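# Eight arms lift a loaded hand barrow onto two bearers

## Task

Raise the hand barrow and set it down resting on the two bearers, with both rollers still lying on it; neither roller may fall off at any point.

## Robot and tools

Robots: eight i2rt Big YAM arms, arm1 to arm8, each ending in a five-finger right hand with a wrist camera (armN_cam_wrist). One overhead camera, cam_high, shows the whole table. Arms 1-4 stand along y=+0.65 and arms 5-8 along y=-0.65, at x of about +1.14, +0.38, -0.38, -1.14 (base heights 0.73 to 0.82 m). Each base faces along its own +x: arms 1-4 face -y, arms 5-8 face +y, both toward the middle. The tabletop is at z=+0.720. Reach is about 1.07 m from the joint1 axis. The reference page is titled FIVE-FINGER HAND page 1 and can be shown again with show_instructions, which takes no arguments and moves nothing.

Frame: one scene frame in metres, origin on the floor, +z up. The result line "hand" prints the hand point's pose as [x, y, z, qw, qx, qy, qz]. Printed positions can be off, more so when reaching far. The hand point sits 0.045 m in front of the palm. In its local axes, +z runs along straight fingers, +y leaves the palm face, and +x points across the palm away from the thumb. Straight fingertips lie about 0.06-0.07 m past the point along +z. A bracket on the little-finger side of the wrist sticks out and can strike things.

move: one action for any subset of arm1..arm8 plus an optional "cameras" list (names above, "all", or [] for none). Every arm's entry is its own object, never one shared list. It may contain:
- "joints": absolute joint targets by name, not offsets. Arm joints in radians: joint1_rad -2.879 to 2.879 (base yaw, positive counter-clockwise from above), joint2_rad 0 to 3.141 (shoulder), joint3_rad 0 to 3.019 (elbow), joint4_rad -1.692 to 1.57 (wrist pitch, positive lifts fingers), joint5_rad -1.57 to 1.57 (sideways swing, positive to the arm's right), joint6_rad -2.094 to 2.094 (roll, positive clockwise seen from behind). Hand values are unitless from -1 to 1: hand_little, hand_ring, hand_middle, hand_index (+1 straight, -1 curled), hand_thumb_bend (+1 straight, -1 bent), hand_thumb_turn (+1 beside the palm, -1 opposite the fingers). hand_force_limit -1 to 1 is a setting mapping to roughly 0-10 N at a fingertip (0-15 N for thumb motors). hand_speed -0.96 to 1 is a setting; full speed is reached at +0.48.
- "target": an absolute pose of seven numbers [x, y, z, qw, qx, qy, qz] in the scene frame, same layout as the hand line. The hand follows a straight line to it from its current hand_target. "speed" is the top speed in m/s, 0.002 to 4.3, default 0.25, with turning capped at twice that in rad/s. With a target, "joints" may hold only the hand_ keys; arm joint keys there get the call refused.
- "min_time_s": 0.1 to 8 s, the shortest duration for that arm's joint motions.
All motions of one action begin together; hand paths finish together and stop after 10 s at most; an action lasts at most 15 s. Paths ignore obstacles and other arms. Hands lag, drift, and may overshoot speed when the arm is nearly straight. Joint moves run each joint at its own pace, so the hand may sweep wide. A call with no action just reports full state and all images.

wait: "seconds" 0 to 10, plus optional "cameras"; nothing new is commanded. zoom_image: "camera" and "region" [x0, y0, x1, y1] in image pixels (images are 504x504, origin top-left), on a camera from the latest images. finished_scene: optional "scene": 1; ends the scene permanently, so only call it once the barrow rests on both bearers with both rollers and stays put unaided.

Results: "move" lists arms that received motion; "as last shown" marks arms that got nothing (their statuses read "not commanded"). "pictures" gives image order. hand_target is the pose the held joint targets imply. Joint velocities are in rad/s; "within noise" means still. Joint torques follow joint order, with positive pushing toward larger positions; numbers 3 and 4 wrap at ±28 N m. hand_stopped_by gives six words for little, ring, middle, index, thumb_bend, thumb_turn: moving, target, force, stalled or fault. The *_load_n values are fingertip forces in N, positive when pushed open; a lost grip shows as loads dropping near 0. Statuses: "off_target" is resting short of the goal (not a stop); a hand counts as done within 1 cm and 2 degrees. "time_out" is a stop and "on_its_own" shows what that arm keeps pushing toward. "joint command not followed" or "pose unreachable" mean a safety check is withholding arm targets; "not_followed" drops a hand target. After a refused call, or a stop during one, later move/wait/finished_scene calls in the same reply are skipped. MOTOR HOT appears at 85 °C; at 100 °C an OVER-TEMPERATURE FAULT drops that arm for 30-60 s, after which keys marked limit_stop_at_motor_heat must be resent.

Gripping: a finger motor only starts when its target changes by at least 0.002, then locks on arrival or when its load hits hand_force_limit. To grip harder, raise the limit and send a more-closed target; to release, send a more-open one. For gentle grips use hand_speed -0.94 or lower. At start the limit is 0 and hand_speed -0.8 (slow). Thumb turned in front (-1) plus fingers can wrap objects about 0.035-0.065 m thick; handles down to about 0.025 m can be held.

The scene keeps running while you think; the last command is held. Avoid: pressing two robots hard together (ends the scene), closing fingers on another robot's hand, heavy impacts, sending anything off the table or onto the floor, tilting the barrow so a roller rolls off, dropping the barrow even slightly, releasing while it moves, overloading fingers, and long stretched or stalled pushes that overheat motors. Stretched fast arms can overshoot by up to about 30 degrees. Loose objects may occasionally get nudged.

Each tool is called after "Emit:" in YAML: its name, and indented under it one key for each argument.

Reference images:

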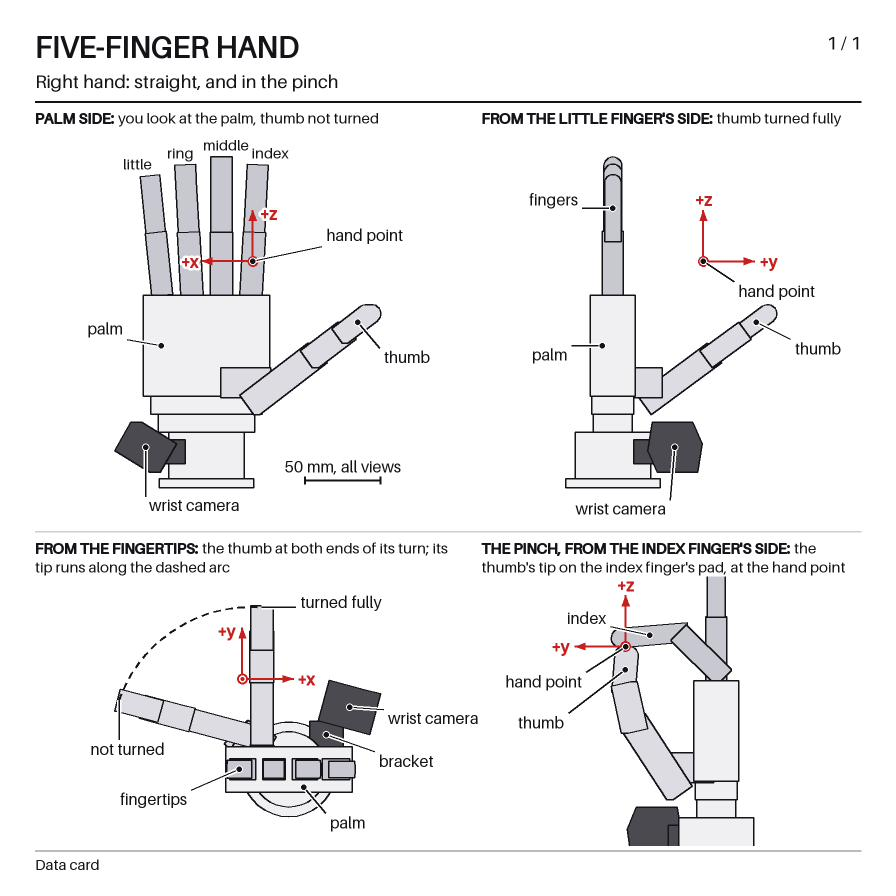

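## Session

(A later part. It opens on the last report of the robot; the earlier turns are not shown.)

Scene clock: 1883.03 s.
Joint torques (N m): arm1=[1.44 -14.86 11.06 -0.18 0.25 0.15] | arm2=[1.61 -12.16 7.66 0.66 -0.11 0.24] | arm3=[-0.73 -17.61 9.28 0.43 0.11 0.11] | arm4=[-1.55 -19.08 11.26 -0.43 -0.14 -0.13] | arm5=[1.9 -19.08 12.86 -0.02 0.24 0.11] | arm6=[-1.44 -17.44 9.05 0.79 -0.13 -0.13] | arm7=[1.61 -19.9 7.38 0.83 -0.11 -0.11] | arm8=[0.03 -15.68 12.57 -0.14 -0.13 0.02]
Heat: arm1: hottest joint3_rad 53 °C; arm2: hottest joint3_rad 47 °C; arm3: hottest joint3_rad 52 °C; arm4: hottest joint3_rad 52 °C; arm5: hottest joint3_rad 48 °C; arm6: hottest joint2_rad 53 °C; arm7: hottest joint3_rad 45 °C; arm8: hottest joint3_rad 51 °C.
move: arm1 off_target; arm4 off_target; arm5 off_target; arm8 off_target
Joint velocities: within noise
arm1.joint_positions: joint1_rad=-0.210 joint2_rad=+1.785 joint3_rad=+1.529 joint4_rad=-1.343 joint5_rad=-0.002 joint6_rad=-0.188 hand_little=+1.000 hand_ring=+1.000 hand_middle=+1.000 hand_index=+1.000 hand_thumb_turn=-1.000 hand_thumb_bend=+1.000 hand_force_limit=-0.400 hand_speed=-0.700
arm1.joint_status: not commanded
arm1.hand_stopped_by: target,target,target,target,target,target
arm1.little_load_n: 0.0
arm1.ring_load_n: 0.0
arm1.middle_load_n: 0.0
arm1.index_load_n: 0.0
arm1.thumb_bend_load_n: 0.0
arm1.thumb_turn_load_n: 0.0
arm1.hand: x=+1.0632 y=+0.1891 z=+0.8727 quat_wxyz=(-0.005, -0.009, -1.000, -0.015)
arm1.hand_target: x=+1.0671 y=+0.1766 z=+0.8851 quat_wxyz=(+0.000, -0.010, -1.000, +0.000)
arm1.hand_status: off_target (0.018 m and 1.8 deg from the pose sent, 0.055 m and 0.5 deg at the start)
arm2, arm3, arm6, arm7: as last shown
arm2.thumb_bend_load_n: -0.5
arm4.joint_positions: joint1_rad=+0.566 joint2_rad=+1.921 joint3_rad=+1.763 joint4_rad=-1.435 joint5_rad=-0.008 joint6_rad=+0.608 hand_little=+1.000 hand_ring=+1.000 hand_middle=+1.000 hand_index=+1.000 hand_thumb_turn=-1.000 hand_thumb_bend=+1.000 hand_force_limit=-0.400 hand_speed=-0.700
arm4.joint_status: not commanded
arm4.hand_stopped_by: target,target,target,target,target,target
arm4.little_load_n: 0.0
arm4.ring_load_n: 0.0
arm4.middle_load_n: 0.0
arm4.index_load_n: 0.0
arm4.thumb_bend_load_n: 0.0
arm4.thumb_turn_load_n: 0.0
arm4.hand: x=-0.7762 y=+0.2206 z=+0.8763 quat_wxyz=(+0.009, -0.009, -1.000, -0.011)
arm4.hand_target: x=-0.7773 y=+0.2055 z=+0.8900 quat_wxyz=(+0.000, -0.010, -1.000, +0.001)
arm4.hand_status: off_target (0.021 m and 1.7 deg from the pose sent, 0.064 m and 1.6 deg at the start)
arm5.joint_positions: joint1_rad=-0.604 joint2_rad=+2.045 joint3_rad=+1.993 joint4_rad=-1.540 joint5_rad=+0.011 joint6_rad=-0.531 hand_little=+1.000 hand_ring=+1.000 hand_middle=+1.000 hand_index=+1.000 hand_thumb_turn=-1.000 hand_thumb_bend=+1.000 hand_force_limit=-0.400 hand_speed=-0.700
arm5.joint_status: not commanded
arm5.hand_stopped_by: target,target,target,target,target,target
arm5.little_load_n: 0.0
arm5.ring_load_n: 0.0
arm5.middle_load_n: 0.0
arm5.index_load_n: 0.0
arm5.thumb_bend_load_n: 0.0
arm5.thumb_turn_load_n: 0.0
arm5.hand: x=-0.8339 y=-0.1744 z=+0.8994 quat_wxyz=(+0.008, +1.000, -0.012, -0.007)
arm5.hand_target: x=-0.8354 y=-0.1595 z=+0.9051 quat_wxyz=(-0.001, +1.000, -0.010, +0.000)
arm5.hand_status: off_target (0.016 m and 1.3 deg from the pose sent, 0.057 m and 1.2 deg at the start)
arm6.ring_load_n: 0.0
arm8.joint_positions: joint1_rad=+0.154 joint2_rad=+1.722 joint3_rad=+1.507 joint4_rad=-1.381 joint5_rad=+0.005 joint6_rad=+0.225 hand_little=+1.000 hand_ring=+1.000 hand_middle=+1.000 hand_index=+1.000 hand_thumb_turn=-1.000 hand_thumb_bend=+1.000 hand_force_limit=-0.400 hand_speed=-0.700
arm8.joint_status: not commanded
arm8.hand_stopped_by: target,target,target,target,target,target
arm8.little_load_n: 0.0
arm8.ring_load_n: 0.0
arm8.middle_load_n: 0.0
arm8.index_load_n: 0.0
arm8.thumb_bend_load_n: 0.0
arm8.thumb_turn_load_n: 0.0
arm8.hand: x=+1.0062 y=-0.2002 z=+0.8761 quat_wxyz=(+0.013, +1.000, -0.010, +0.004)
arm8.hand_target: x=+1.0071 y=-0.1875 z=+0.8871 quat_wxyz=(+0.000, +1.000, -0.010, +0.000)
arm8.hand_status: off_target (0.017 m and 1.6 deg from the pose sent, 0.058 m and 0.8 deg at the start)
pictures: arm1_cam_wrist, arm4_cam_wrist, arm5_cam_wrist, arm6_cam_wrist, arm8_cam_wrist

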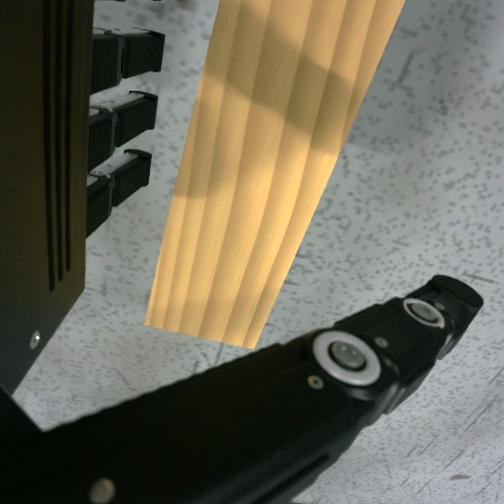

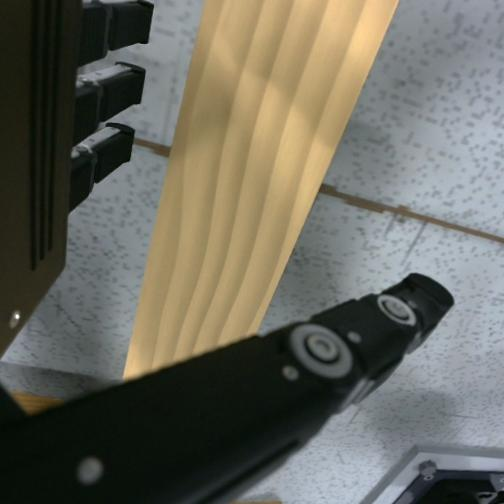

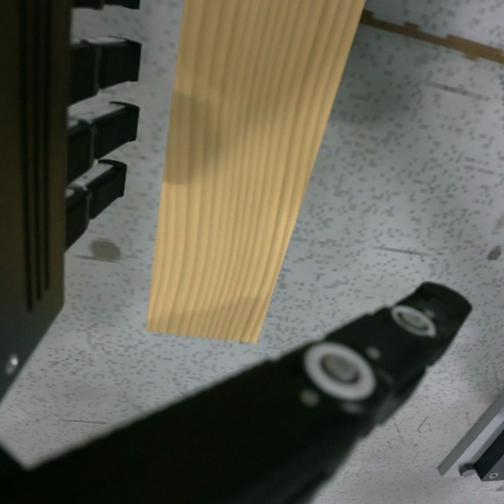

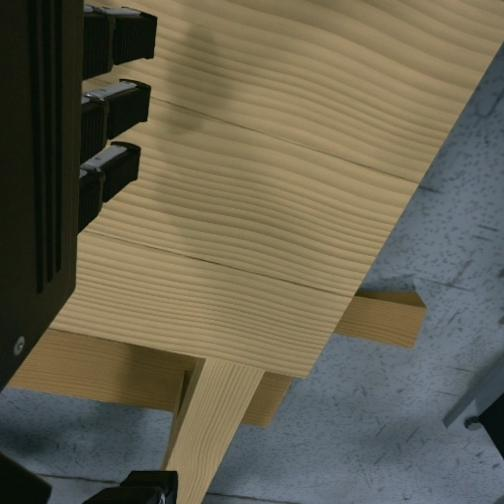

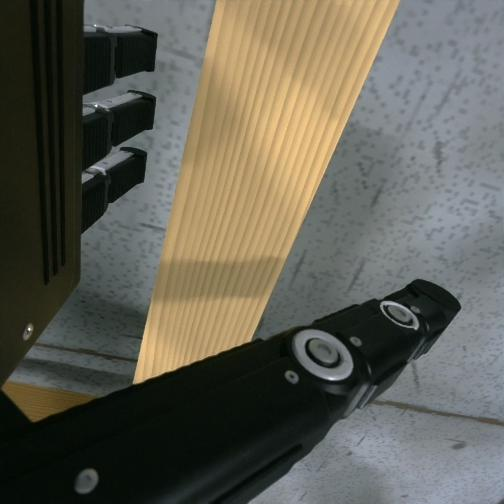

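Emit:
move:
  arm1: {"target":[1.067,0.182,1.02,0,0.01,1,0],"speed":0.15}
  arm4: {"target":[-0.777,0.21,1.02,0,0.01,1,0],"speed":0.15}
  arm5: {"target":[-0.835,-0.165,1.03,0,1,-0.01,0],"speed":0.15}
  arm8: {"target":[1.007,-0.193,1.02,0,1,-0.01,0],"speed":0.15}
  arm2: {"target":[0.327,0.205,0.977,0,0.01,1,0],"speed":0.03}
  arm3: {"target":[-0.078,0.212,0.979,0,0.01,1,0],"speed":0.03}
  cameras: ["arm2_cam_wrist","arm3_cam_wrist","cam_high"]

Emit:
zoom_image:
  camera: "cam_high"
  region: [170, 170, 370, 330]

Scene clock: 1898.30 s.
Joint torques (N m): arm1=[1.55 -13.74 11.03 -0.06 0.27 0.18] | arm2=[1.38 -12.34 7.64 0.65 -0.11 0.19] | arm3=[-0.67 -20.19 9.25 0.43 0.11 0.14] | arm4=[-1.55 -19.02 11.19 -0.21 -0.2 -0.08] | arm5=[1.85 -20.13 12.4 0.28 0.26 0.06] | arm6=[-1.44 -17.49 9.06 0.79 -0.13 -0.13] | arm7=[1.67 -19.9 7.34 0.83 -0.1 -0.14] | arm8=[0.21 -17.2 12.68 -0.14 -0.14 0.04]
Heat: arm1: hottest joint3_rad 56 °C; arm2: hottest joint3_rad 47 °C; arm3: hottest joint3_rad 52 °C; arm4: hottest joint3_rad 55 °C; arm5: hottest joint3_rad 50 °C; arm6: hottest joint2_rad 53 °C; arm7: hottest joint3_rad 45 °C; arm8: hottest joint3_rad 56 °C.
move: arm1 off_target; arm2 done; arm3 off_target; arm4 off_target; arm5 off_target; arm8 off_target
Joint velocities: within noise
arm1.joint_positions: joint1_rad=-0.210 joint2_rad=+1.742 joint3_rad=+1.835 joint4_rad=-1.680 joint5_rad=-0.002 joint6_rad=-0.188 hand_little=+1.000 hand_ring=+1.000 hand_middle=+1.000 hand_index=+1.000 hand_thumb_turn=-1.000 hand_thumb_bend=+1.000 hand_force_limit=-0.400 hand_speed=-0.700
arm1.joint_status: not commanded
arm1.hand_stopped_by: target,target,target,target,target,target
arm1.little_load_n: 0.0
arm1.ring_load_n: 0.0
arm1.middle_load_n: 0.0
arm1.index_load_n: 0.0
arm1.thumb_bend_load_n: -0.5
arm1.thumb_turn_load_n: 0.0
arm1.hand: x=+1.0631 y=+0.1899 z=+1.0101 quat_wxyz=(-0.004, -0.009, -1.000, -0.009)
arm1.hand_target: x=+1.0670 y=+0.1824 z=+1.0198 quat_wxyz=(+0.000, -0.010, -1.000, +0.003)
arm1.hand_status: off_target (0.013 m and 1.1 deg from the pose sent, 0.148 m and 1.8 deg at the start; a joint's target at an end of its range on 19 of 48 steps)
arm2.joint_positions: joint1_rad=-0.210 joint2_rad=+1.739 joint3_rad=+1.541 joint4_rad=-1.405 joint5_rad=-0.013 joint6_rad=-0.164 hand_little=+1.000 hand_ring=+1.000 hand_middle=+1.000 hand_index=+1.000 hand_thumb_turn=+1.000 hand_thumb_bend=+1.000 hand_force_limit=+0.000 hand_speed=-0.800
arm2.joint_status: not commanded
arm2.hand_stopped_by: target,target,target,target,target,target
arm2.little_load_n: 0.0
arm2.ring_load_n: 0.0
arm2.middle_load_n: 0.0
arm2.index_load_n: 0.0
arm2.thumb_bend_load_n: 0.0
arm2.thumb_turn_load_n: 0.0
arm2.hand: x=+0.3233 y=+0.2061 z=+0.9705 quat_wxyz=(-0.002, -0.007, -1.000, -0.012)
arm2.hand_target: x=+0.3270 y=+0.2050 z=+0.9770 quat_wxyz=(+0.000, -0.010, -1.000, +0.000)
arm2.hand_status: done (0.008 m and 1.5 deg from the pose sent, 0.015 m and 0.9 deg at the start)
arm3.joint_positions: joint1_rad=+0.433 joint2_rad=+1.845 joint3_rad=+1.921 joint4_rad=-1.670 joint5_rad=-0.015 joint6_rad=+0.500 hand_little=+1.000 hand_ring=+1.000 hand_middle=+1.000 hand_index=+1.000 hand_thumb_turn=+1.000 hand_thumb_bend=+1.000 hand_force_limit=+0.000 hand_speed=-0.800
arm3.joint_status: not commanded
arm3.hand_stopped_by: target,target,target,target,target,target
arm3.little_load_n: 0.0
arm3.ring_load_n: 0.0
arm3.middle_load_n: 0.0
arm3.index_load_n: 0.0
arm3.thumb_bend_load_n: 0.0
arm3.thumb_turn_load_n: 0.0
arm3.hand: x=-0.0814 y=+0.2096 z=+0.9671 quat_wxyz=(+0.006, -0.009, -1.000, -0.016)
arm3.hand_target: x=-0.0781 y=+0.2121 z=+0.9790 quat_wxyz=(+0.000, -0.010, -1.000, +0.000)
arm3.hand_status: off_target (0.013 m and 2.0 deg from the pose sent, 0.015 m and 0.2 deg at the start)
arm4.joint_positions: joint1_rad=+0.566 joint2_rad=+1.869 joint3_rad=+2.009 joint4_rad=-1.668 joint5_rad=-0.017 joint6_rad=+0.608 hand_little=+1.000 hand_ring=+1.000 hand_middle=+1.000 hand_index=+1.000 hand_thumb_turn=-1.000 hand_thumb_bend=+1.000 hand_force_limit=-0.400 hand_speed=-0.700
arm4.joint_status: not commanded
arm4.hand_stopped_by: target,target,target,target,target,target
arm4.little_load_n: 0.0
arm4.ring_load_n: 0.0
arm4.middle_load_n: 0.0
arm4.index_load_n: 0.0
arm4.thumb_bend_load_n: -0.5
arm4.thumb_turn_load_n: 0.0
arm4.hand: x=-0.7729 y=+0.2204 z=+0.9978 quat_wxyz=(-0.013, -0.009, -1.000, +0.013)
arm4.hand_target: x=-0.7776 y=+0.2110 z=+1.0193 quat_wxyz=(-0.026, -0.013, -0.999, +0.030)
arm4.hand_status: off_target (0.025 m and 2.1 deg from the pose sent, 0.144 m and 1.7 deg at the start; a joint's target at an end of its range on 28 of 48 steps)
arm5.joint_positions: joint1_rad=-0.604 joint2_rad=+1.973 joint3_rad=+2.203 joint4_rad=-1.701 joint5_rad=+0.013 joint6_rad=-0.531 hand_little=+1.000 hand_ring=+1.000 hand_middle=+1.000 hand_index=+1.000 hand_thumb_turn=-1.000 hand_thumb_bend=+1.000 hand_force_limit=-0.400 hand_speed=-0.700
arm5.joint_status: not commanded
arm5.hand_stopped_by: target,target,target,target,target,target
arm5.little_load_n: 0.0
arm5.ring_load_n: 0.0
arm5.middle_load_n: 0.0
arm5.index_load_n: 0.0
arm5.thumb_bend_load_n: 0.0
arm5.thumb_turn_load_n: 0.0
arm5.hand: x=-0.8319 y=-0.1751 z=+1.0160 quat_wxyz=(-0.043, +0.999, -0.013, +0.025)
arm5.hand_target: x=-0.8355 y=-0.1659 z=+1.0292 quat_wxyz=(-0.057, +0.998, -0.010, +0.035)
arm5.hand_status: off_target (0.018 m and 5.8 deg from the pose sent, 0.131 m and 1.3 deg at the start; a joint's target at an end of its range on 33 of 48 steps)
arm6, arm7: as last shown
arm7.middle_load_n: -0.5
arm8.joint_positions: joint1_rad=+0.154 joint2_rad=+1.703 joint3_rad=+1.809 joint4_rad=-1.697 joint5_rad=+0.003 joint6_rad=+0.225 hand_little=+1.000 hand_ring=+1.000 hand_middle=+1.000 hand_index=+1.000 hand_thumb_turn=-1.000 hand_thumb_bend=+1.000 hand_force_limit=-0.400 hand_speed=-0.700
arm8.joint_status: not commanded
arm8.hand_stopped_by: target,target,target,target,target,target
arm8.little_load_n: 0.0
arm8.ring_load_n: 0.0
arm8.middle_load_n: 0.5
arm8.index_load_n: 0.0
arm8.thumb_bend_load_n: 0.0
arm8.thumb_turn_load_n: 0.0
arm8.hand: x=+1.0059 y=-0.1991 z=+1.0005 quat_wxyz=(+0.011, +1.000, -0.010, +0.003)
arm8.hand_target: x=+1.0072 y=-0.1939 z=+1.0194 quat_wxyz=(-0.011, +1.000, -0.010, -0.003)
arm8.hand_status: off_target (0.020 m and 1.2 deg from the pose sent, 0.144 m and 1.6 deg at the start; a joint's target at an end of its range on 22 of 48 steps)

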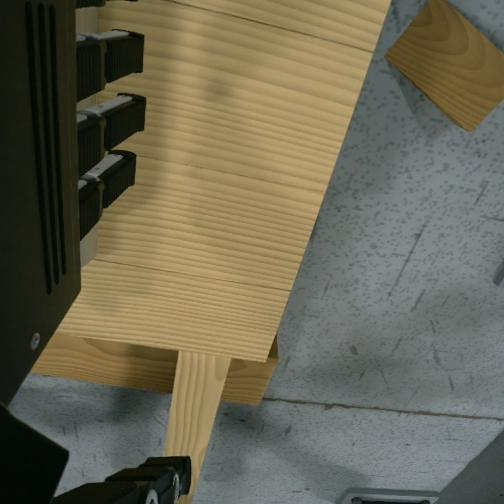

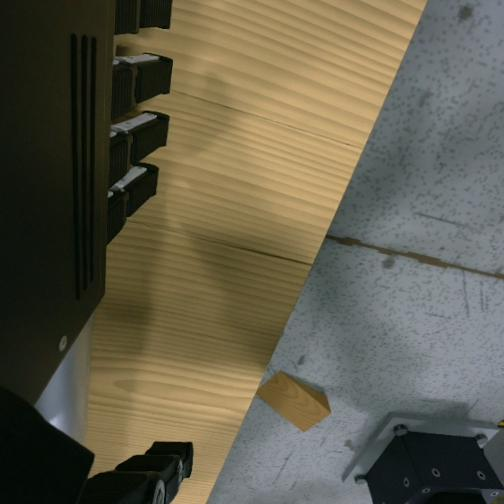

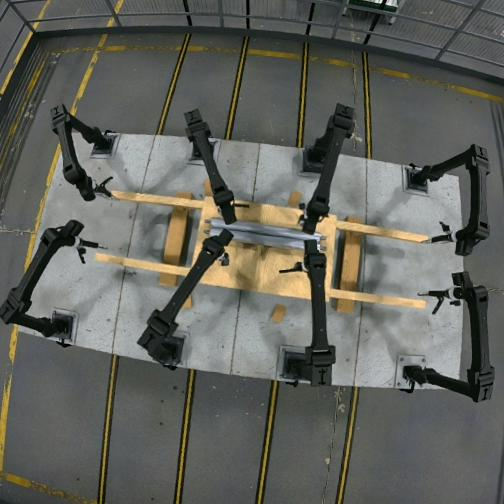

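Scaled by 2.520 from the camera's image (finer frame: 720x720).

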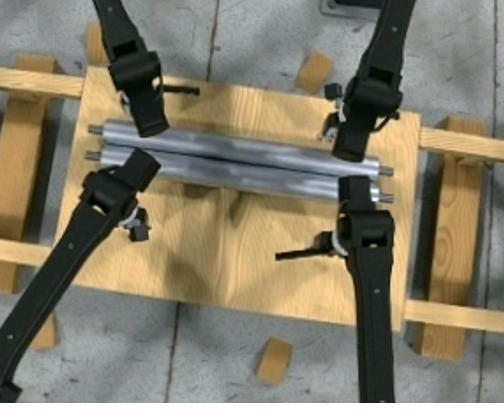

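Emit:
move:
  arm2: {"target":[0.327,0.225,1.06,0,0.01,1,0],"speed":0.12}
  arm3: {"target":[-0.078,0.232,1.06,0,0.01,1,0],"speed":0.12}
  arm6: {"target":[-0.138,-0.18,1.06,0,1,-0.01,0],"speed":0.12}
  arm7: {"target":[0.264,-0.18,1.06,0,1,-0.01,0],"speed":0.12}
  arm1: {"target":[1.067,0.30,1.04,0,0.01,1,0],"speed":0.15}
  arm4: {"target":[-0.85,0.32,1.04,0,0.01,1,0],"speed":0.15}
  arm5: {"target":[-0.88,-0.30,1.04,0,1,-0.01,0],"speed":0.15}
  arm8: {"target":[1.007,-0.30,1.04,0,1,-0.01,0],"speed":0.15}
  cameras: ["cam_high","arm2_cam_wrist","arm3_cam_wrist"]

Emit:
move:
  arm2: {"target":[0.35,0.38,1.10,0,0.01,1,0],"speed":0.25}
  arm3: {"target":[-0.25,0.38,1.10,0,0.01,1,0],"speed":0.25}
  arm6: {"target":[-0.30,-0.36,1.10,0,1,-0.01,0],"speed":0.25}
  arm7: {"target":[0.30,-0.36,1.10,0,1,-0.01,0],"speed":0.25}
  cameras: ["cam_high"]

Emit:
zoom_image:
  camera: "cam_high"
  region: [90, 160, 440, 330]

Scene clock: 1921.63 s.
Joint torques (N m): arm1=[-0.5 -9.93 7.62 0.1 0.21 -0.14] | arm2=[0.44 -10.81 11.7 -0.21 -0.11 0.1] | arm3=[-0.67 -17.55 13.56 -0.1 -0.13 0.17] | arm4=[-0.91 -14.45 7.6 -0.18 0.04 -0.15] | arm5=[-0.38 -15.91 8.02 0.21 0.18 -0.11] | arm6=[-1.32 -15.56 13.48 0.25 -0.14 -0.14] | arm7=[1.96 -17.03 11.78 0.27 -0.19 -0.07] | arm8=[1.08 -12.1 9.17 0.03 -0.13 0.15]
Heat: arm1: hottest joint3_rad 55 °C; arm2: hottest joint3_rad 46 °C; arm3: hottest joint3_rad 51 °C; arm4: hottest joint3_rad 58 °C; arm5: hottest joint3_rad 49 °C; arm6: hottest joint2_rad 53 °C; arm7: hottest joint3_rad 45 °C; arm8: hottest joint3_rad 59 °C.
move: arm1 done; arm2 off_target; arm3 off_target; arm4 done; arm5 done; arm6 off_target; arm7 off_target; arm8 done
Joint velocities: within noise
arm1.joint_positions: joint1_rad=-0.243 joint2_rad=+1.442 joint3_rad=+1.564 joint4_rad=-1.680 joint5_rad=-0.001 joint6_rad=-0.215 hand_little=+1.000 hand_ring=+1.000 hand_middle=+1.000 hand_index=+1.000 hand_thumb_turn=-1.000 hand_thumb_bend=+1.000 hand_force_limit=-0.400 hand_speed=-0.700
arm1.joint_status: not commanded
arm1.hand_stopped_by: target,target,target,target,target,target
arm1.little_load_n: 0.0
arm1.ring_load_n: 0.0
arm1.middle_load_n: 0.0
arm1.index_load_n: 0.0
arm1.thumb_bend_load_n: 0.0
arm1.thumb_turn_load_n: 0.0
arm1.hand: x=+1.0716 y=+0.2966 z=+1.0422 quat_wxyz=(+0.000, -0.012, -1.000, +0.006)
arm1.hand_target: x=+1.0671 y=+0.3000 z=+1.0400 quat_wxyz=(+0.000, -0.010, -1.000, +0.000)
arm1.hand_status: done (0.006 m and 0.7 deg from the pose sent, 0.114 m and 1.1 deg at the start)
arm2.joint_positions: joint1_rad=-0.210 joint2_rad=+1.658 joint3_rad=+1.610 joint4_rad=-1.585 joint5_rad=-0.013 joint6_rad=-0.164 hand_little=+1.000 hand_ring=+1.000 hand_middle=+1.000 hand_index=+1.000 hand_thumb_turn=+1.000 hand_thumb_bend=+1.000 hand_force_limit=+0.000 hand_speed=-0.800
arm2.joint_status: not commanded
arm2.hand_stopped_by: target,target,target,target,target,target
arm2.little_load_n: 0.0
arm2.ring_load_n: 0.0
arm2.middle_load_n: 0.0
arm2.index_load_n: 0.0
arm2.thumb_bend_load_n: 0.0
arm2.thumb_turn_load_n: 0.0
arm2.hand: x=+0.3297 y=+0.2365 z=+1.0389 quat_wxyz=(-0.004, -0.007, -1.000, -0.027)
arm2.hand_target: x=+0.3272 y=+0.2260 z=+1.0599 quat_wxyz=(+0.000, -0.010, -1.000, +0.000)
arm2.hand_status: off_target (0.024 m and 3.1 deg from the pose sent, 0.092 m and 1.5 deg at the start)
arm3.joint_positions: joint1_rad=+0.442 joint2_rad=+1.713 joint3_rad=+1.921 joint4_rad=-1.690 joint5_rad=-0.026 joint6_rad=+0.519 hand_little=+1.000 hand_ring=+1.000 hand_middle=+1.000 hand_index=+1.000 hand_thumb_turn=+1.000 hand_thumb_bend=+1.000 hand_force_limit=+0.000 hand_speed=-0.800
arm3.joint_status: not commanded
arm3.hand_stopped_by: target,target,target,target,target,target
arm3.little_load_n: 0.0
arm3.ring_load_n: 0.0
arm3.middle_load_n: 0.0
arm3.index_load_n: 0.0
arm3.thumb_bend_load_n: 0.0
arm3.thumb_turn_load_n: 0.0
arm3.hand: x=-0.0850 y=+0.2335 z=+1.0335 quat_wxyz=(-0.025, -0.013, -0.999, +0.031)
arm3.hand_target: x=-0.0787 y=+0.2331 z=+1.0590 quat_wxyz=(-0.040, -0.014, -0.998, +0.054)
arm3.hand_status: off_target (0.027 m and 4.5 deg from the pose sent, 0.096 m and 2.0 deg at the start; a joint's target at an end of its range on 46 of 52 steps)
arm4.joint_positions: joint1_rad=+0.564 joint2_rad=+1.539 joint3_rad=+1.673 joint4_rad=-1.670 joint5_rad=-0.017 joint6_rad=+0.606 hand_little=+1.000 hand_ring=+1.000 hand_middle=+1.000 hand_index=+1.000 hand_thumb_turn=-1.000 hand_thumb_bend=+1.000 hand_force_limit=-0.400 hand_speed=-0.700
arm4.joint_status: not commanded
arm4.hand_stopped_by: target,target,target,target,target,target
arm4.little_load_n: 0.0
arm4.ring_load_n: 0.0
arm4.middle_load_n: 0.0
arm4.index_load_n: 0.0
arm4.thumb_bend_load_n: 0.0
arm4.thumb_turn_load_n: 0.0
arm4.hand: x=-0.8410 y=+0.3216 z=+1.0354 quat_wxyz=(-0.010, -0.009, -1.000, +0.010)
arm4.hand_target: x=-0.8499 y=+0.3202 z=+1.0393 quat_wxyz=(-0.010, -0.010, -1.000, +0.011)
arm4.hand_status: done (0.010 m and 1.6 deg from the pose sent, 0.133 m and 2.1 deg at the start; a joint's target at an end of its range on 38 of 52 steps)
arm5.joint_positions: joint1_rad=-0.641 joint2_rad=+1.658 joint3_rad=+1.811 joint4_rad=-1.704 joint5_rad=+0.013 joint6_rad=-0.573 hand_little=+1.000 hand_ring=+1.000 hand_middle=+1.000 hand_index=+1.000 hand_thumb_turn=-1.000 hand_thumb_bend=+1.000 hand_force_limit=-0.400 hand_speed=-0.700
arm5.joint_status: not commanded
arm5.hand_stopped_by: target,target,target,target,target,target
arm5.little_load_n: 0.0
arm5.ring_load_n: 0.0
arm5.middle_load_n: -0.5
arm5.index_load_n: 0.0
arm5.thumb_bend_load_n: 0.0
arm5.thumb_turn_load_n: 0.0
arm5.hand: x=-0.8825 y=-0.2926 z=+1.0403 quat_wxyz=(-0.009, +1.000, -0.010, +0.005)
arm5.hand_target: x=-0.8802 y=-0.3000 z=+1.0397 quat_wxyz=(-0.004, +1.000, -0.010, +0.003)
arm5.hand_status: done (0.008 m and 1.2 deg from the pose sent, 0.136 m and 5.8 deg at the start; a joint's target at an end of its range on 29 of 52 steps)
arm6.joint_positions: joint1_rad=-0.431 joint2_rad=+1.904 joint3_rad=+2.027 joint4_rad=-1.701 joint5_rad=-0.005 joint6_rad=-0.461 hand_little=+1.000 hand_ring=+1.000 hand_middle=+1.000 hand_index=+1.000 hand_thumb_turn=+1.000 hand_thumb_bend=+1.000 hand_force_limit=+0.000 hand_speed=-0.800
arm6.joint_status: not commanded
arm6.hand_stopped_by: target,target,target,target,target,target
arm6.little_load_n: 0.0
arm6.ring_load_n: 0.0
arm6.middle_load_n: 0.0
arm6.index_load_n: 0.0
arm6.thumb_bend_load_n: 0.0
arm6.thumb_turn_load_n: 0.5
arm6.hand: x=-0.1465 y=-0.1839 z=+1.0352 quat_wxyz=(+0.008, +1.000, -0.010, -0.003)
arm6.hand_target: x=-0.1387 y=-0.1812 z=+1.0592 quat_wxyz=(-0.018, +1.000, -0.010, +0.009)
arm6.hand_status: off_target (0.027 m and 1.0 deg from the pose sent, 0.101 m and 1.9 deg at the start; a joint's target at an end of its range on 29 of 52 steps)
arm7.joint_positions: joint1_rad=+0.152 joint2_rad=+1.706 joint3_rad=+1.827 joint4_rad=-1.680 joint5_rad=-0.005 joint6_rad=+0.175 hand_little=+1.000 hand_ring=+1.000 hand_middle=+1.000 hand_index=+1.000 hand_thumb_turn=+1.000 hand_thumb_bend=+1.000 hand_force_limit=+0.000 hand_speed=-0.800
arm7.joint_status: not commanded
arm7.hand_stopped_by: target,target,target,target,target,target
arm7.little_load_n: 0.5
arm7.ring_load_n: 0.0
arm7.middle_load_n: 0.0
arm7.index_load_n: 0.0
arm7.thumb_bend_load_n: 0.0
arm7.thumb_turn_load_n: 0.0
arm7.hand: x=+0.2654 y=-0.1882 z=+1.0411 quat_wxyz=(+0.002, +1.000, -0.015, +0.000)
arm7.hand_target: x=+0.2640 y=-0.1810 z=+1.0594 quat_wxyz=(-0.020, +1.000, -0.011, -0.005)
arm7.hand_status: off_target (0.021 m and 0.6 deg from the pose sent, 0.095 m and 1.1 deg at the start; a joint's target at an end of its range on 28 of 52 steps)
arm8.joint_positions: joint1_rad=+0.192 joint2_rad=+1.423 joint3_rad=+1.578 joint4_rad=-1.699 joint5_rad=+0.001 joint6_rad=+0.260 hand_little=+1.000 hand_ring=+1.000 hand_middle=+1.000 hand_index=+1.000 hand_thumb_turn=-1.000 hand_thumb_bend=+1.000 hand_force_limit=-0.400 hand_speed=-0.700
arm8.joint_status: not commanded
arm8.hand_stopped_by: target,target,target,target,target,target
arm8.little_load_n: 0.0
arm8.ring_load_n: 0.0
arm8.middle_load_n: 0.0
arm8.index_load_n: 0.0
arm8.thumb_bend_load_n: 0.0
arm8.thumb_turn_load_n: 0.0
arm8.hand: x=+1.0096 y=-0.2962 z=+1.0351 quat_wxyz=(-0.012, +1.000, -0.009, -0.004)
arm8.hand_target: x=+1.0071 y=-0.3000 z=+1.0392 quat_wxyz=(-0.014, +1.000, -0.010, -0.006)
arm8.hand_status: done (0.007 m and 1.5 deg from the pose sent, 0.108 m and 1.2 deg at the start; a joint's target at an end of its range on 41 of 52 steps)
pictures: arm2_cam_wrist, arm3_cam_wrist, cam_high

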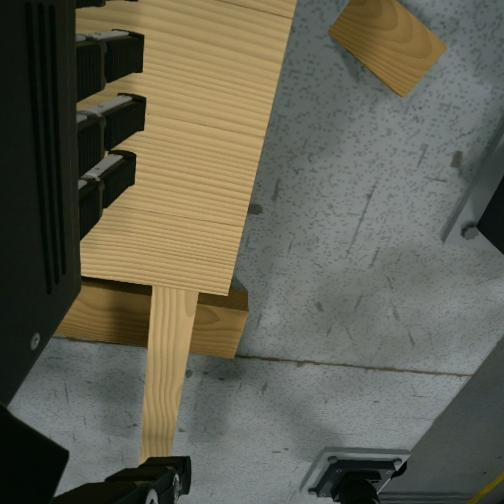

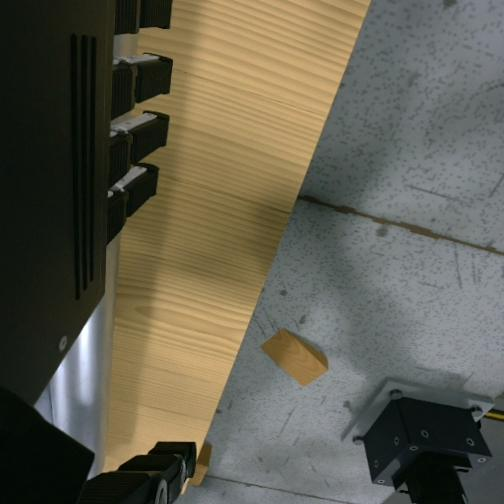

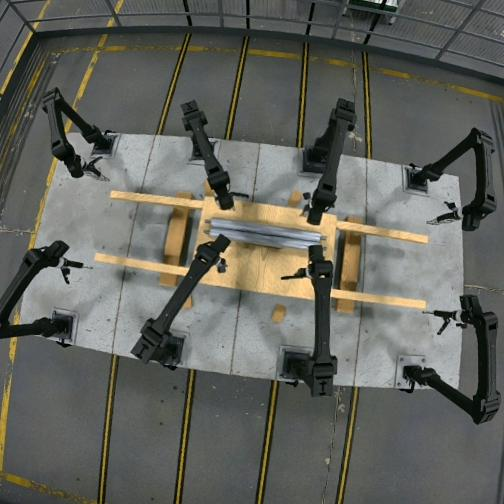

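Scene clock: 1923.50 s.
Joint torques (N m): arm1=[-0.03 -9.11 7.91 0.13 0.24 -0.11] | arm2=[-0.15 -4.6 7.79 0.01 -0.1 -0.06] | arm3=[-1.38 -6.59 9.24 0.32 0.03 -0.07] | arm4=[-1.73 -13.51 7.65 -0.13 0.03 -0.16] | arm5=[-0.21 -15.74 8.02 0.2 0.18 -0.08] | arm6=[0.26 -6.36 9.07 0.42 -0.09 0.05] | arm7=[1.32 -7.88 7.5 0.62 -0.19 -0.13] | arm8=[1.14 -12.04 9.2 0.03 -0.13 0.16]
Heat: arm1: hottest joint3_rad 55 °C; arm2: hottest joint3_rad 47 °C; arm3: hottest joint3_rad 51 °C; arm4: hottest joint3_rad 57 °C; arm5: hottest joint3_rad 49 °C; arm6: hottest joint2_rad 52 °C; arm7: hottest joint3_rad 45 °C; arm8: hottest joint3_rad 58 °C.
move: arm2 done; arm3 off_target; arm6 done; arm7 off_target
Joint velocities: within noise
arm1, arm4, arm5, arm8: as last shown
arm2.joint_positions: joint1_rad=-0.216 joint2_rad=+1.244 joint3_rad=+1.352 joint4_rad=-1.673 joint5_rad=-0.013 joint6_rad=-0.164 hand_little=+1.000 hand_ring=+1.000 hand_middle=+1.000 hand_index=+1.000 hand_thumb_turn=+1.000 hand_thumb_bend=+1.000 hand_force_limit=+0.000 hand_speed=-0.800
arm2.joint_status: not commanded
arm2.hand_stopped_by: target,target,target,target,target,target
arm2.little_load_n: 0.0
arm2.ring_load_n: 0.0
arm2.middle_load_n: 0.0
arm2.index_load_n: 0.0
arm2.thumb_bend_load_n: 0.0
arm2.thumb_turn_load_n: 0.0
arm2.hand: x=+0.3542 y=+0.3764 z=+1.1013 quat_wxyz=(+0.002, -0.009, -1.000, +0.006)
arm2.hand_target: x=+0.3501 y=+0.3800 z=+1.1000 quat_wxyz=(+0.000, -0.010, -1.000, +0.000)
arm2.hand_status: done (0.006 m and 0.8 deg from the pose sent, 0.157 m and 3.1 deg at the start)
arm3.joint_positions: joint1_rad=+0.204 joint2_rad=+1.118 joint3_rad=+1.493 joint4_rad=-1.694 joint5_rad=-0.048 joint6_rad=+0.290 hand_little=+1.000 hand_ring=+1.000 hand_middle=+1.000 hand_index=+1.000 hand_thumb_turn=+1.000 hand_thumb_bend=+1.000 hand_force_limit=+0.000 hand_speed=-0.800
arm3.joint_status: not commanded
arm3.hand_stopped_by: target,target,target,target,target,target
arm3.little_load_n: 0.0
arm3.ring_load_n: 0.0
arm3.middle_load_n: 0.0
arm3.index_load_n: 0.0
arm3.thumb_bend_load_n: 0.0
arm3.thumb_turn_load_n: -0.5
arm3.hand: x=-0.2485 y=+0.3797 z=+1.1019 quat_wxyz=(-0.049, -0.014, -0.992, +0.113)
arm3.hand_target: x=-0.2500 y=+0.3798 z=+1.0991 quat_wxyz=(-0.046, -0.010, -0.993, +0.107)
arm3.hand_status: off_target (0.002 m and 14.1 deg from the pose sent, 0.230 m and 4.5 deg at the start; a joint's target at an end of its range on 54 of 56 steps)
arm4.hand_target: x=-0.8498 y=+0.3202 z=+1.0393 quat_wxyz=(-0.010, -0.010, -1.000, +0.011)
arm5.joint_positions: joint1_rad=-0.641 joint2_rad=+1.658 joint3_rad=+1.811 joint4_rad=-1.704 joint5_rad=+0.013 joint6_rad=-0.574 hand_little=+1.000 hand_ring=+1.000 hand_middle=+1.000 hand_index=+1.000 hand_thumb_turn=-1.000 hand_thumb_bend=+1.000 hand_force_limit=-0.400 hand_speed=-0.700
arm5.middle_load_n: 0.0
arm6.joint_positions: joint1_rad=-0.291 joint2_rad=+1.280 joint3_rad=+1.451 joint4_rad=-1.703 joint5_rad=-0.005 joint6_rad=-0.323 hand_little=+1.000 hand_ring=+1.000 hand_middle=+1.000 hand_index=+1.000 hand_thumb_turn=+1.000 hand_thumb_bend=+1.000 hand_force_limit=+0.000 hand_speed=-0.800
arm6.joint_status: not commanded
arm6.hand_stopped_by: target,target,target,target,target,target
arm6.little_load_n: 0.0
arm6.ring_load_n: 0.0
arm6.middle_load_n: 0.0
arm6.index_load_n: 0.0
arm6.thumb_bend_load_n: 0.0
arm6.thumb_turn_load_n: 0.5
arm6.hand: x=-0.2961 y=-0.3594 z=+1.0990 quat_wxyz=(-0.012, +1.000, -0.009, +0.004)
arm6.hand_target: x=-0.2999 y=-0.3600 z=+1.0993 quat_wxyz=(-0.010, +1.000, -0.010, +0.003)
arm6.hand_status: done (0.004 m and 1.5 deg from the pose sent, 0.242 m and 1.0 deg at the start; a joint's target at an end of its range on 27 of 56 steps)
arm7.joint_positions: joint1_rad=+0.125 joint2_rad=+1.174 joint3_rad=+1.440 joint4_rad=-1.683 joint5_rad=-0.017 joint6_rad=+0.145 hand_little=+1.000 hand_ring=+1.000 hand_middle=+1.000 hand_index=+1.000 hand_thumb_turn=+1.000 hand_thumb_bend=+1.000 hand_force_limit=+0.000 hand_speed=-0.800
arm7.joint_status: not commanded
arm7.hand_stopped_by: target,target,target,target,target,target
arm7.little_load_n: 0.0
arm7.ring_load_n: 0.0
arm7.middle_load_n: 0.0
arm7.index_load_n: 0.0
arm7.thumb_bend_load_n: 0.5
arm7.thumb_turn_load_n: 0.0
arm7.hand: x=+0.2971 y=-0.3588 z=+1.1037 quat_wxyz=(-0.068, +0.997, -0.013, -0.016)
arm7.hand_target: x=+0.2999 y=-0.3599 z=+1.0990 quat_wxyz=(-0.059, +0.998, -0.010, -0.015)
arm7.hand_status: off_target (0.005 m and 8.0 deg from the pose sent, 0.185 m and 0.6 deg at the start; a joint's target at an end of its range on 48 of 56 steps)

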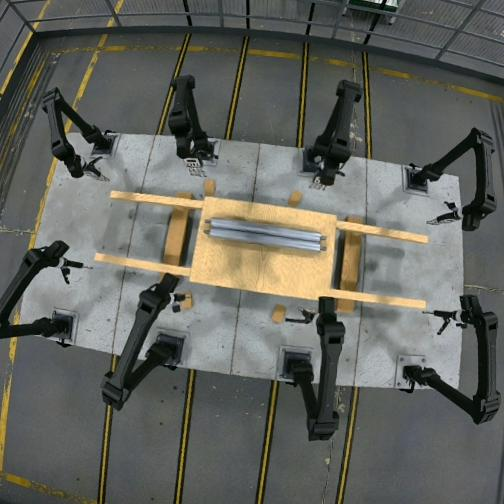

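Scaled by 1.440 from the camera's image (finer frame: 720x720).

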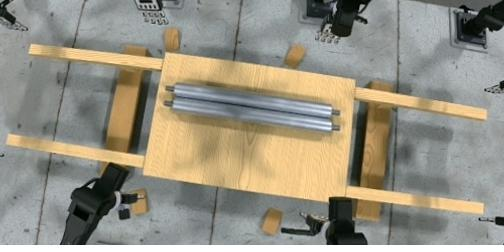

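Emit:
move:
  arm7: {"target":[0.60,-0.38,0.93,0.561,-0.4305,-0.4305,-0.561],"speed":0.3}
  arm3: {"target":[-0.40,0.42,0.93,0.561,0.4305,-0.4305,0.561],"speed":0.3}
  cameras: ["arm3_cam_wrist","arm7_cam_wrist","cam_high"]

Emit:
zoom_image:
  camera: "arm7_cam_wrist"
  region: [70, 100, 430, 440]

Emit:
zoom_image:
  camera: "arm3_cam_wrist"
  region: [70, 100, 430, 440]

Scene clock: 1946.90 s.
Joint torques (N m): arm1=[-1.03 -9.76 7.77 0.17 0.3 -0.19] | arm2=[-0.09 -4.78 7.77 0.02 -0.1 -0.08] | arm3=[-0.91 2.55 12.33 0.87 -0.1 0.12] | arm4=[-1.32 -14.04 7.69 -0.18 0.02 -0.12] | arm5=[-0.32 -15.68 8.02 0.2 0.19 -0.08] | arm6=[0.26 -6.36 9.09 0.4 -0.09 0.05] | arm7=[1.61 -5.01 4.59 2.19 0.19 0.11] | arm8=[1.03 -11.99 9.18 0.03 -0.13 0.16]
Heat: arm1: hottest joint3_rad 55 °C; arm2: hottest joint3_rad 48 °C; arm3: hottest joint3_rad 51 °C; arm4: hottest joint3_rad 53 °C; arm5: hottest joint3_rad 47 °C; arm6: hottest joint2_rad 46 °C; arm7: hottest joint3_rad 46 °C; arm8: hottest joint3_rad 54 °C.
move: arm3 not_followed; arm7 off_target
Joint velocities: within noise
arm1, arm2, arm4, arm5, arm6, arm8: as last shown
arm1.middle_load_n: -0.5
arm3.joint_positions: joint1_rad=+0.964 joint2_rad=-0.010 joint3_rad=+0.021 joint4_rad=+0.107 joint5_rad=+1.234 joint6_rad=-1.574 hand_little=+1.000 hand_ring=+1.000 hand_middle=+1.000 hand_index=+1.000 hand_thumb_turn=+1.000 hand_thumb_bend=+1.000 hand_force_limit=+0.000 hand_speed=-0.800
arm3.joint_status: not commanded
arm3.hand_stopped_by: target,target,target,target,target,target
arm3.little_load_n: 0.0
arm3.ring_load_n: 0.0
arm3.middle_load_n: 0.0
arm3.index_load_n: 0.0
arm3.thumb_bend_load_n: 0.0
arm3.thumb_turn_load_n: 0.0
arm3.on_its_own: joint1_rad is held at +0.964, not at its first target +0.202; joint2_rad is held at -0.010, not at its first target +1.124; joint3_rad is held at +0.040, not at its first target +1.490; joint4_rad is held at +0.100, not at its first target -1.698; joint5_rad is held at +1.233, not at its first target -0.047; joint6_rad is held at -1.563, not at its first target +0.278
arm3.hand: x=-0.3934 y=+0.4182 z=+0.9205 quat_wxyz=(+0.539, +0.401, -0.563, +0.482)
arm3.hand_target: x=-0.3929 y=+0.4180 z=+0.9280 quat_wxyz=(+0.534, +0.394, -0.566, +0.489)
arm3.hand_status: not_followed (0.012 m and 18.2 deg from the pose sent, 0.233 m and 125.6 deg at the start; a joint's target at an end of its range on 50 of 150 steps)
arm6.joint_positions: joint1_rad=-0.291 joint2_rad=+1.280 joint3_rad=+1.451 joint4_rad=-1.703 joint5_rad=-0.005 joint6_rad=-0.322 hand_little=+1.000 hand_ring=+1.000 hand_middle=+1.000 hand_index=+1.000 hand_thumb_turn=+1.000 hand_thumb_bend=+1.000 hand_force_limit=+0.000 hand_speed=-0.800
arm6.thumb_turn_load_n: 0.0
arm6.hand: x=-0.2962 y=-0.3594 z=+1.0990 quat_wxyz=(-0.012, +1.000, -0.009, +0.004)
arm6.hand_target: x=-0.2999 y=-0.3599 z=+1.0993 quat_wxyz=(-0.010, +1.000, -0.010, +0.003)
arm7.joint_positions: joint1_rad=-1.115 joint2_rad=+1.347 joint3_rad=+0.018 joint4_rad=+1.563 joint5_rad=-1.071 joint6_rad=-1.319 hand_little=+1.000 hand_ring=+1.000 hand_middle=+1.000 hand_index=+1.000 hand_thumb_turn=+1.000 hand_thumb_bend=+1.000 hand_force_limit=+0.000 hand_speed=-0.800
arm7.joint_status: not commanded
arm7.hand_stopped_by: target,target,target,target,target,target
arm7.little_load_n: 0.0
arm7.ring_load_n: 0.0
arm7.middle_load_n: 0.0
arm7.index_load_n: 0.0
arm7.thumb_bend_load_n: 0.0
arm7.thumb_turn_load_n: 0.0
arm7.hand: x=+0.5922 y=-0.3813 z=+0.9211 quat_wxyz=(-0.524, +0.493, +0.456, +0.524)
arm7.hand_target: x=+0.5997 y=-0.3799 z=+0.9307 quat_wxyz=(-0.522, +0.485, +0.455, +0.534)
arm7.hand_status: off_target (0.012 m and 9.9 deg from the pose sent, 0.350 m and 126.1 deg at the start; a joint's target at an end of its range on 25 of 150 steps)
pose unreachable (arm3 arm): on one or more control steps of this call this arm could not follow its commanded pose, so it was not sent that pose on those steps. On the call's last step it was still not sent that pose. It may still have moved: this result reports where it is.
cause: moving toward the commanded pose would bring two parts of the arm too close to each other.

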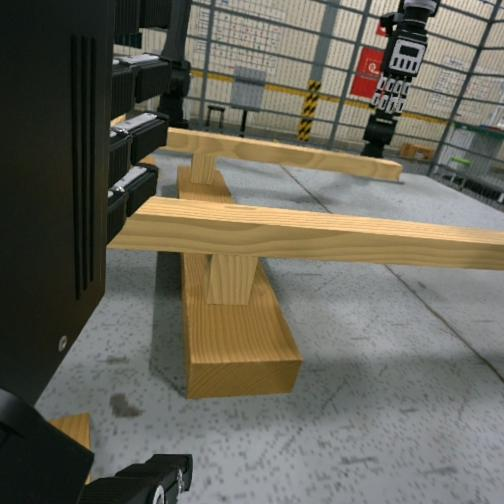

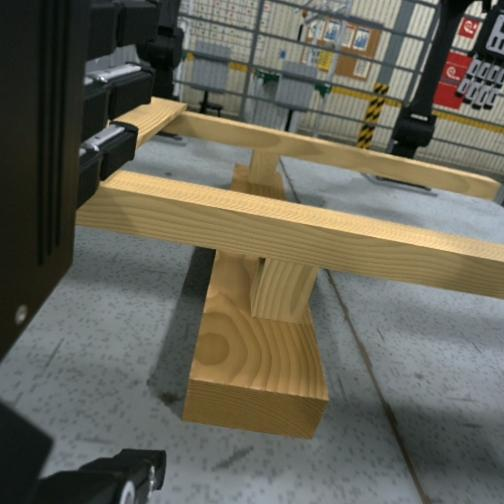

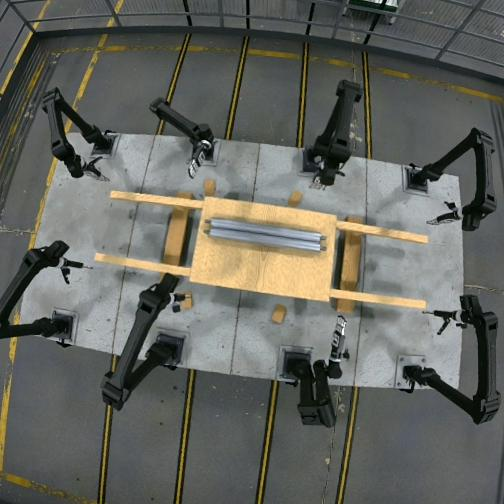

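Scaled by 1.400 from the camera's image (finer frame: 720x720).

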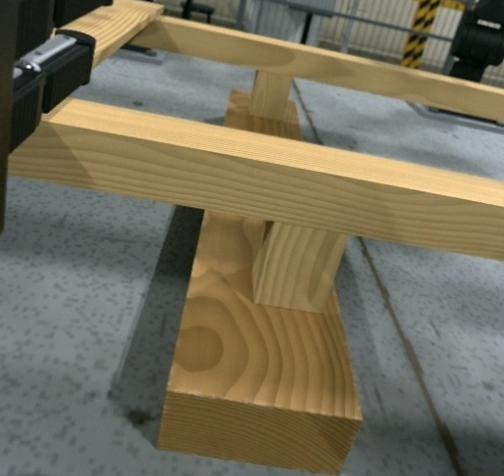

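Scaled by 1.400 from the camera's image (finer frame: 720x720).

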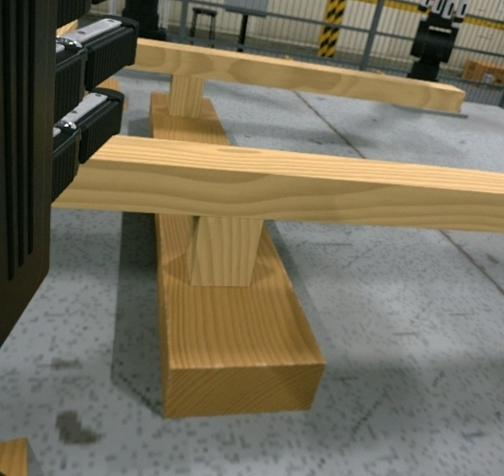

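Emit:
finished_scene:

The scene is finished: the task was done.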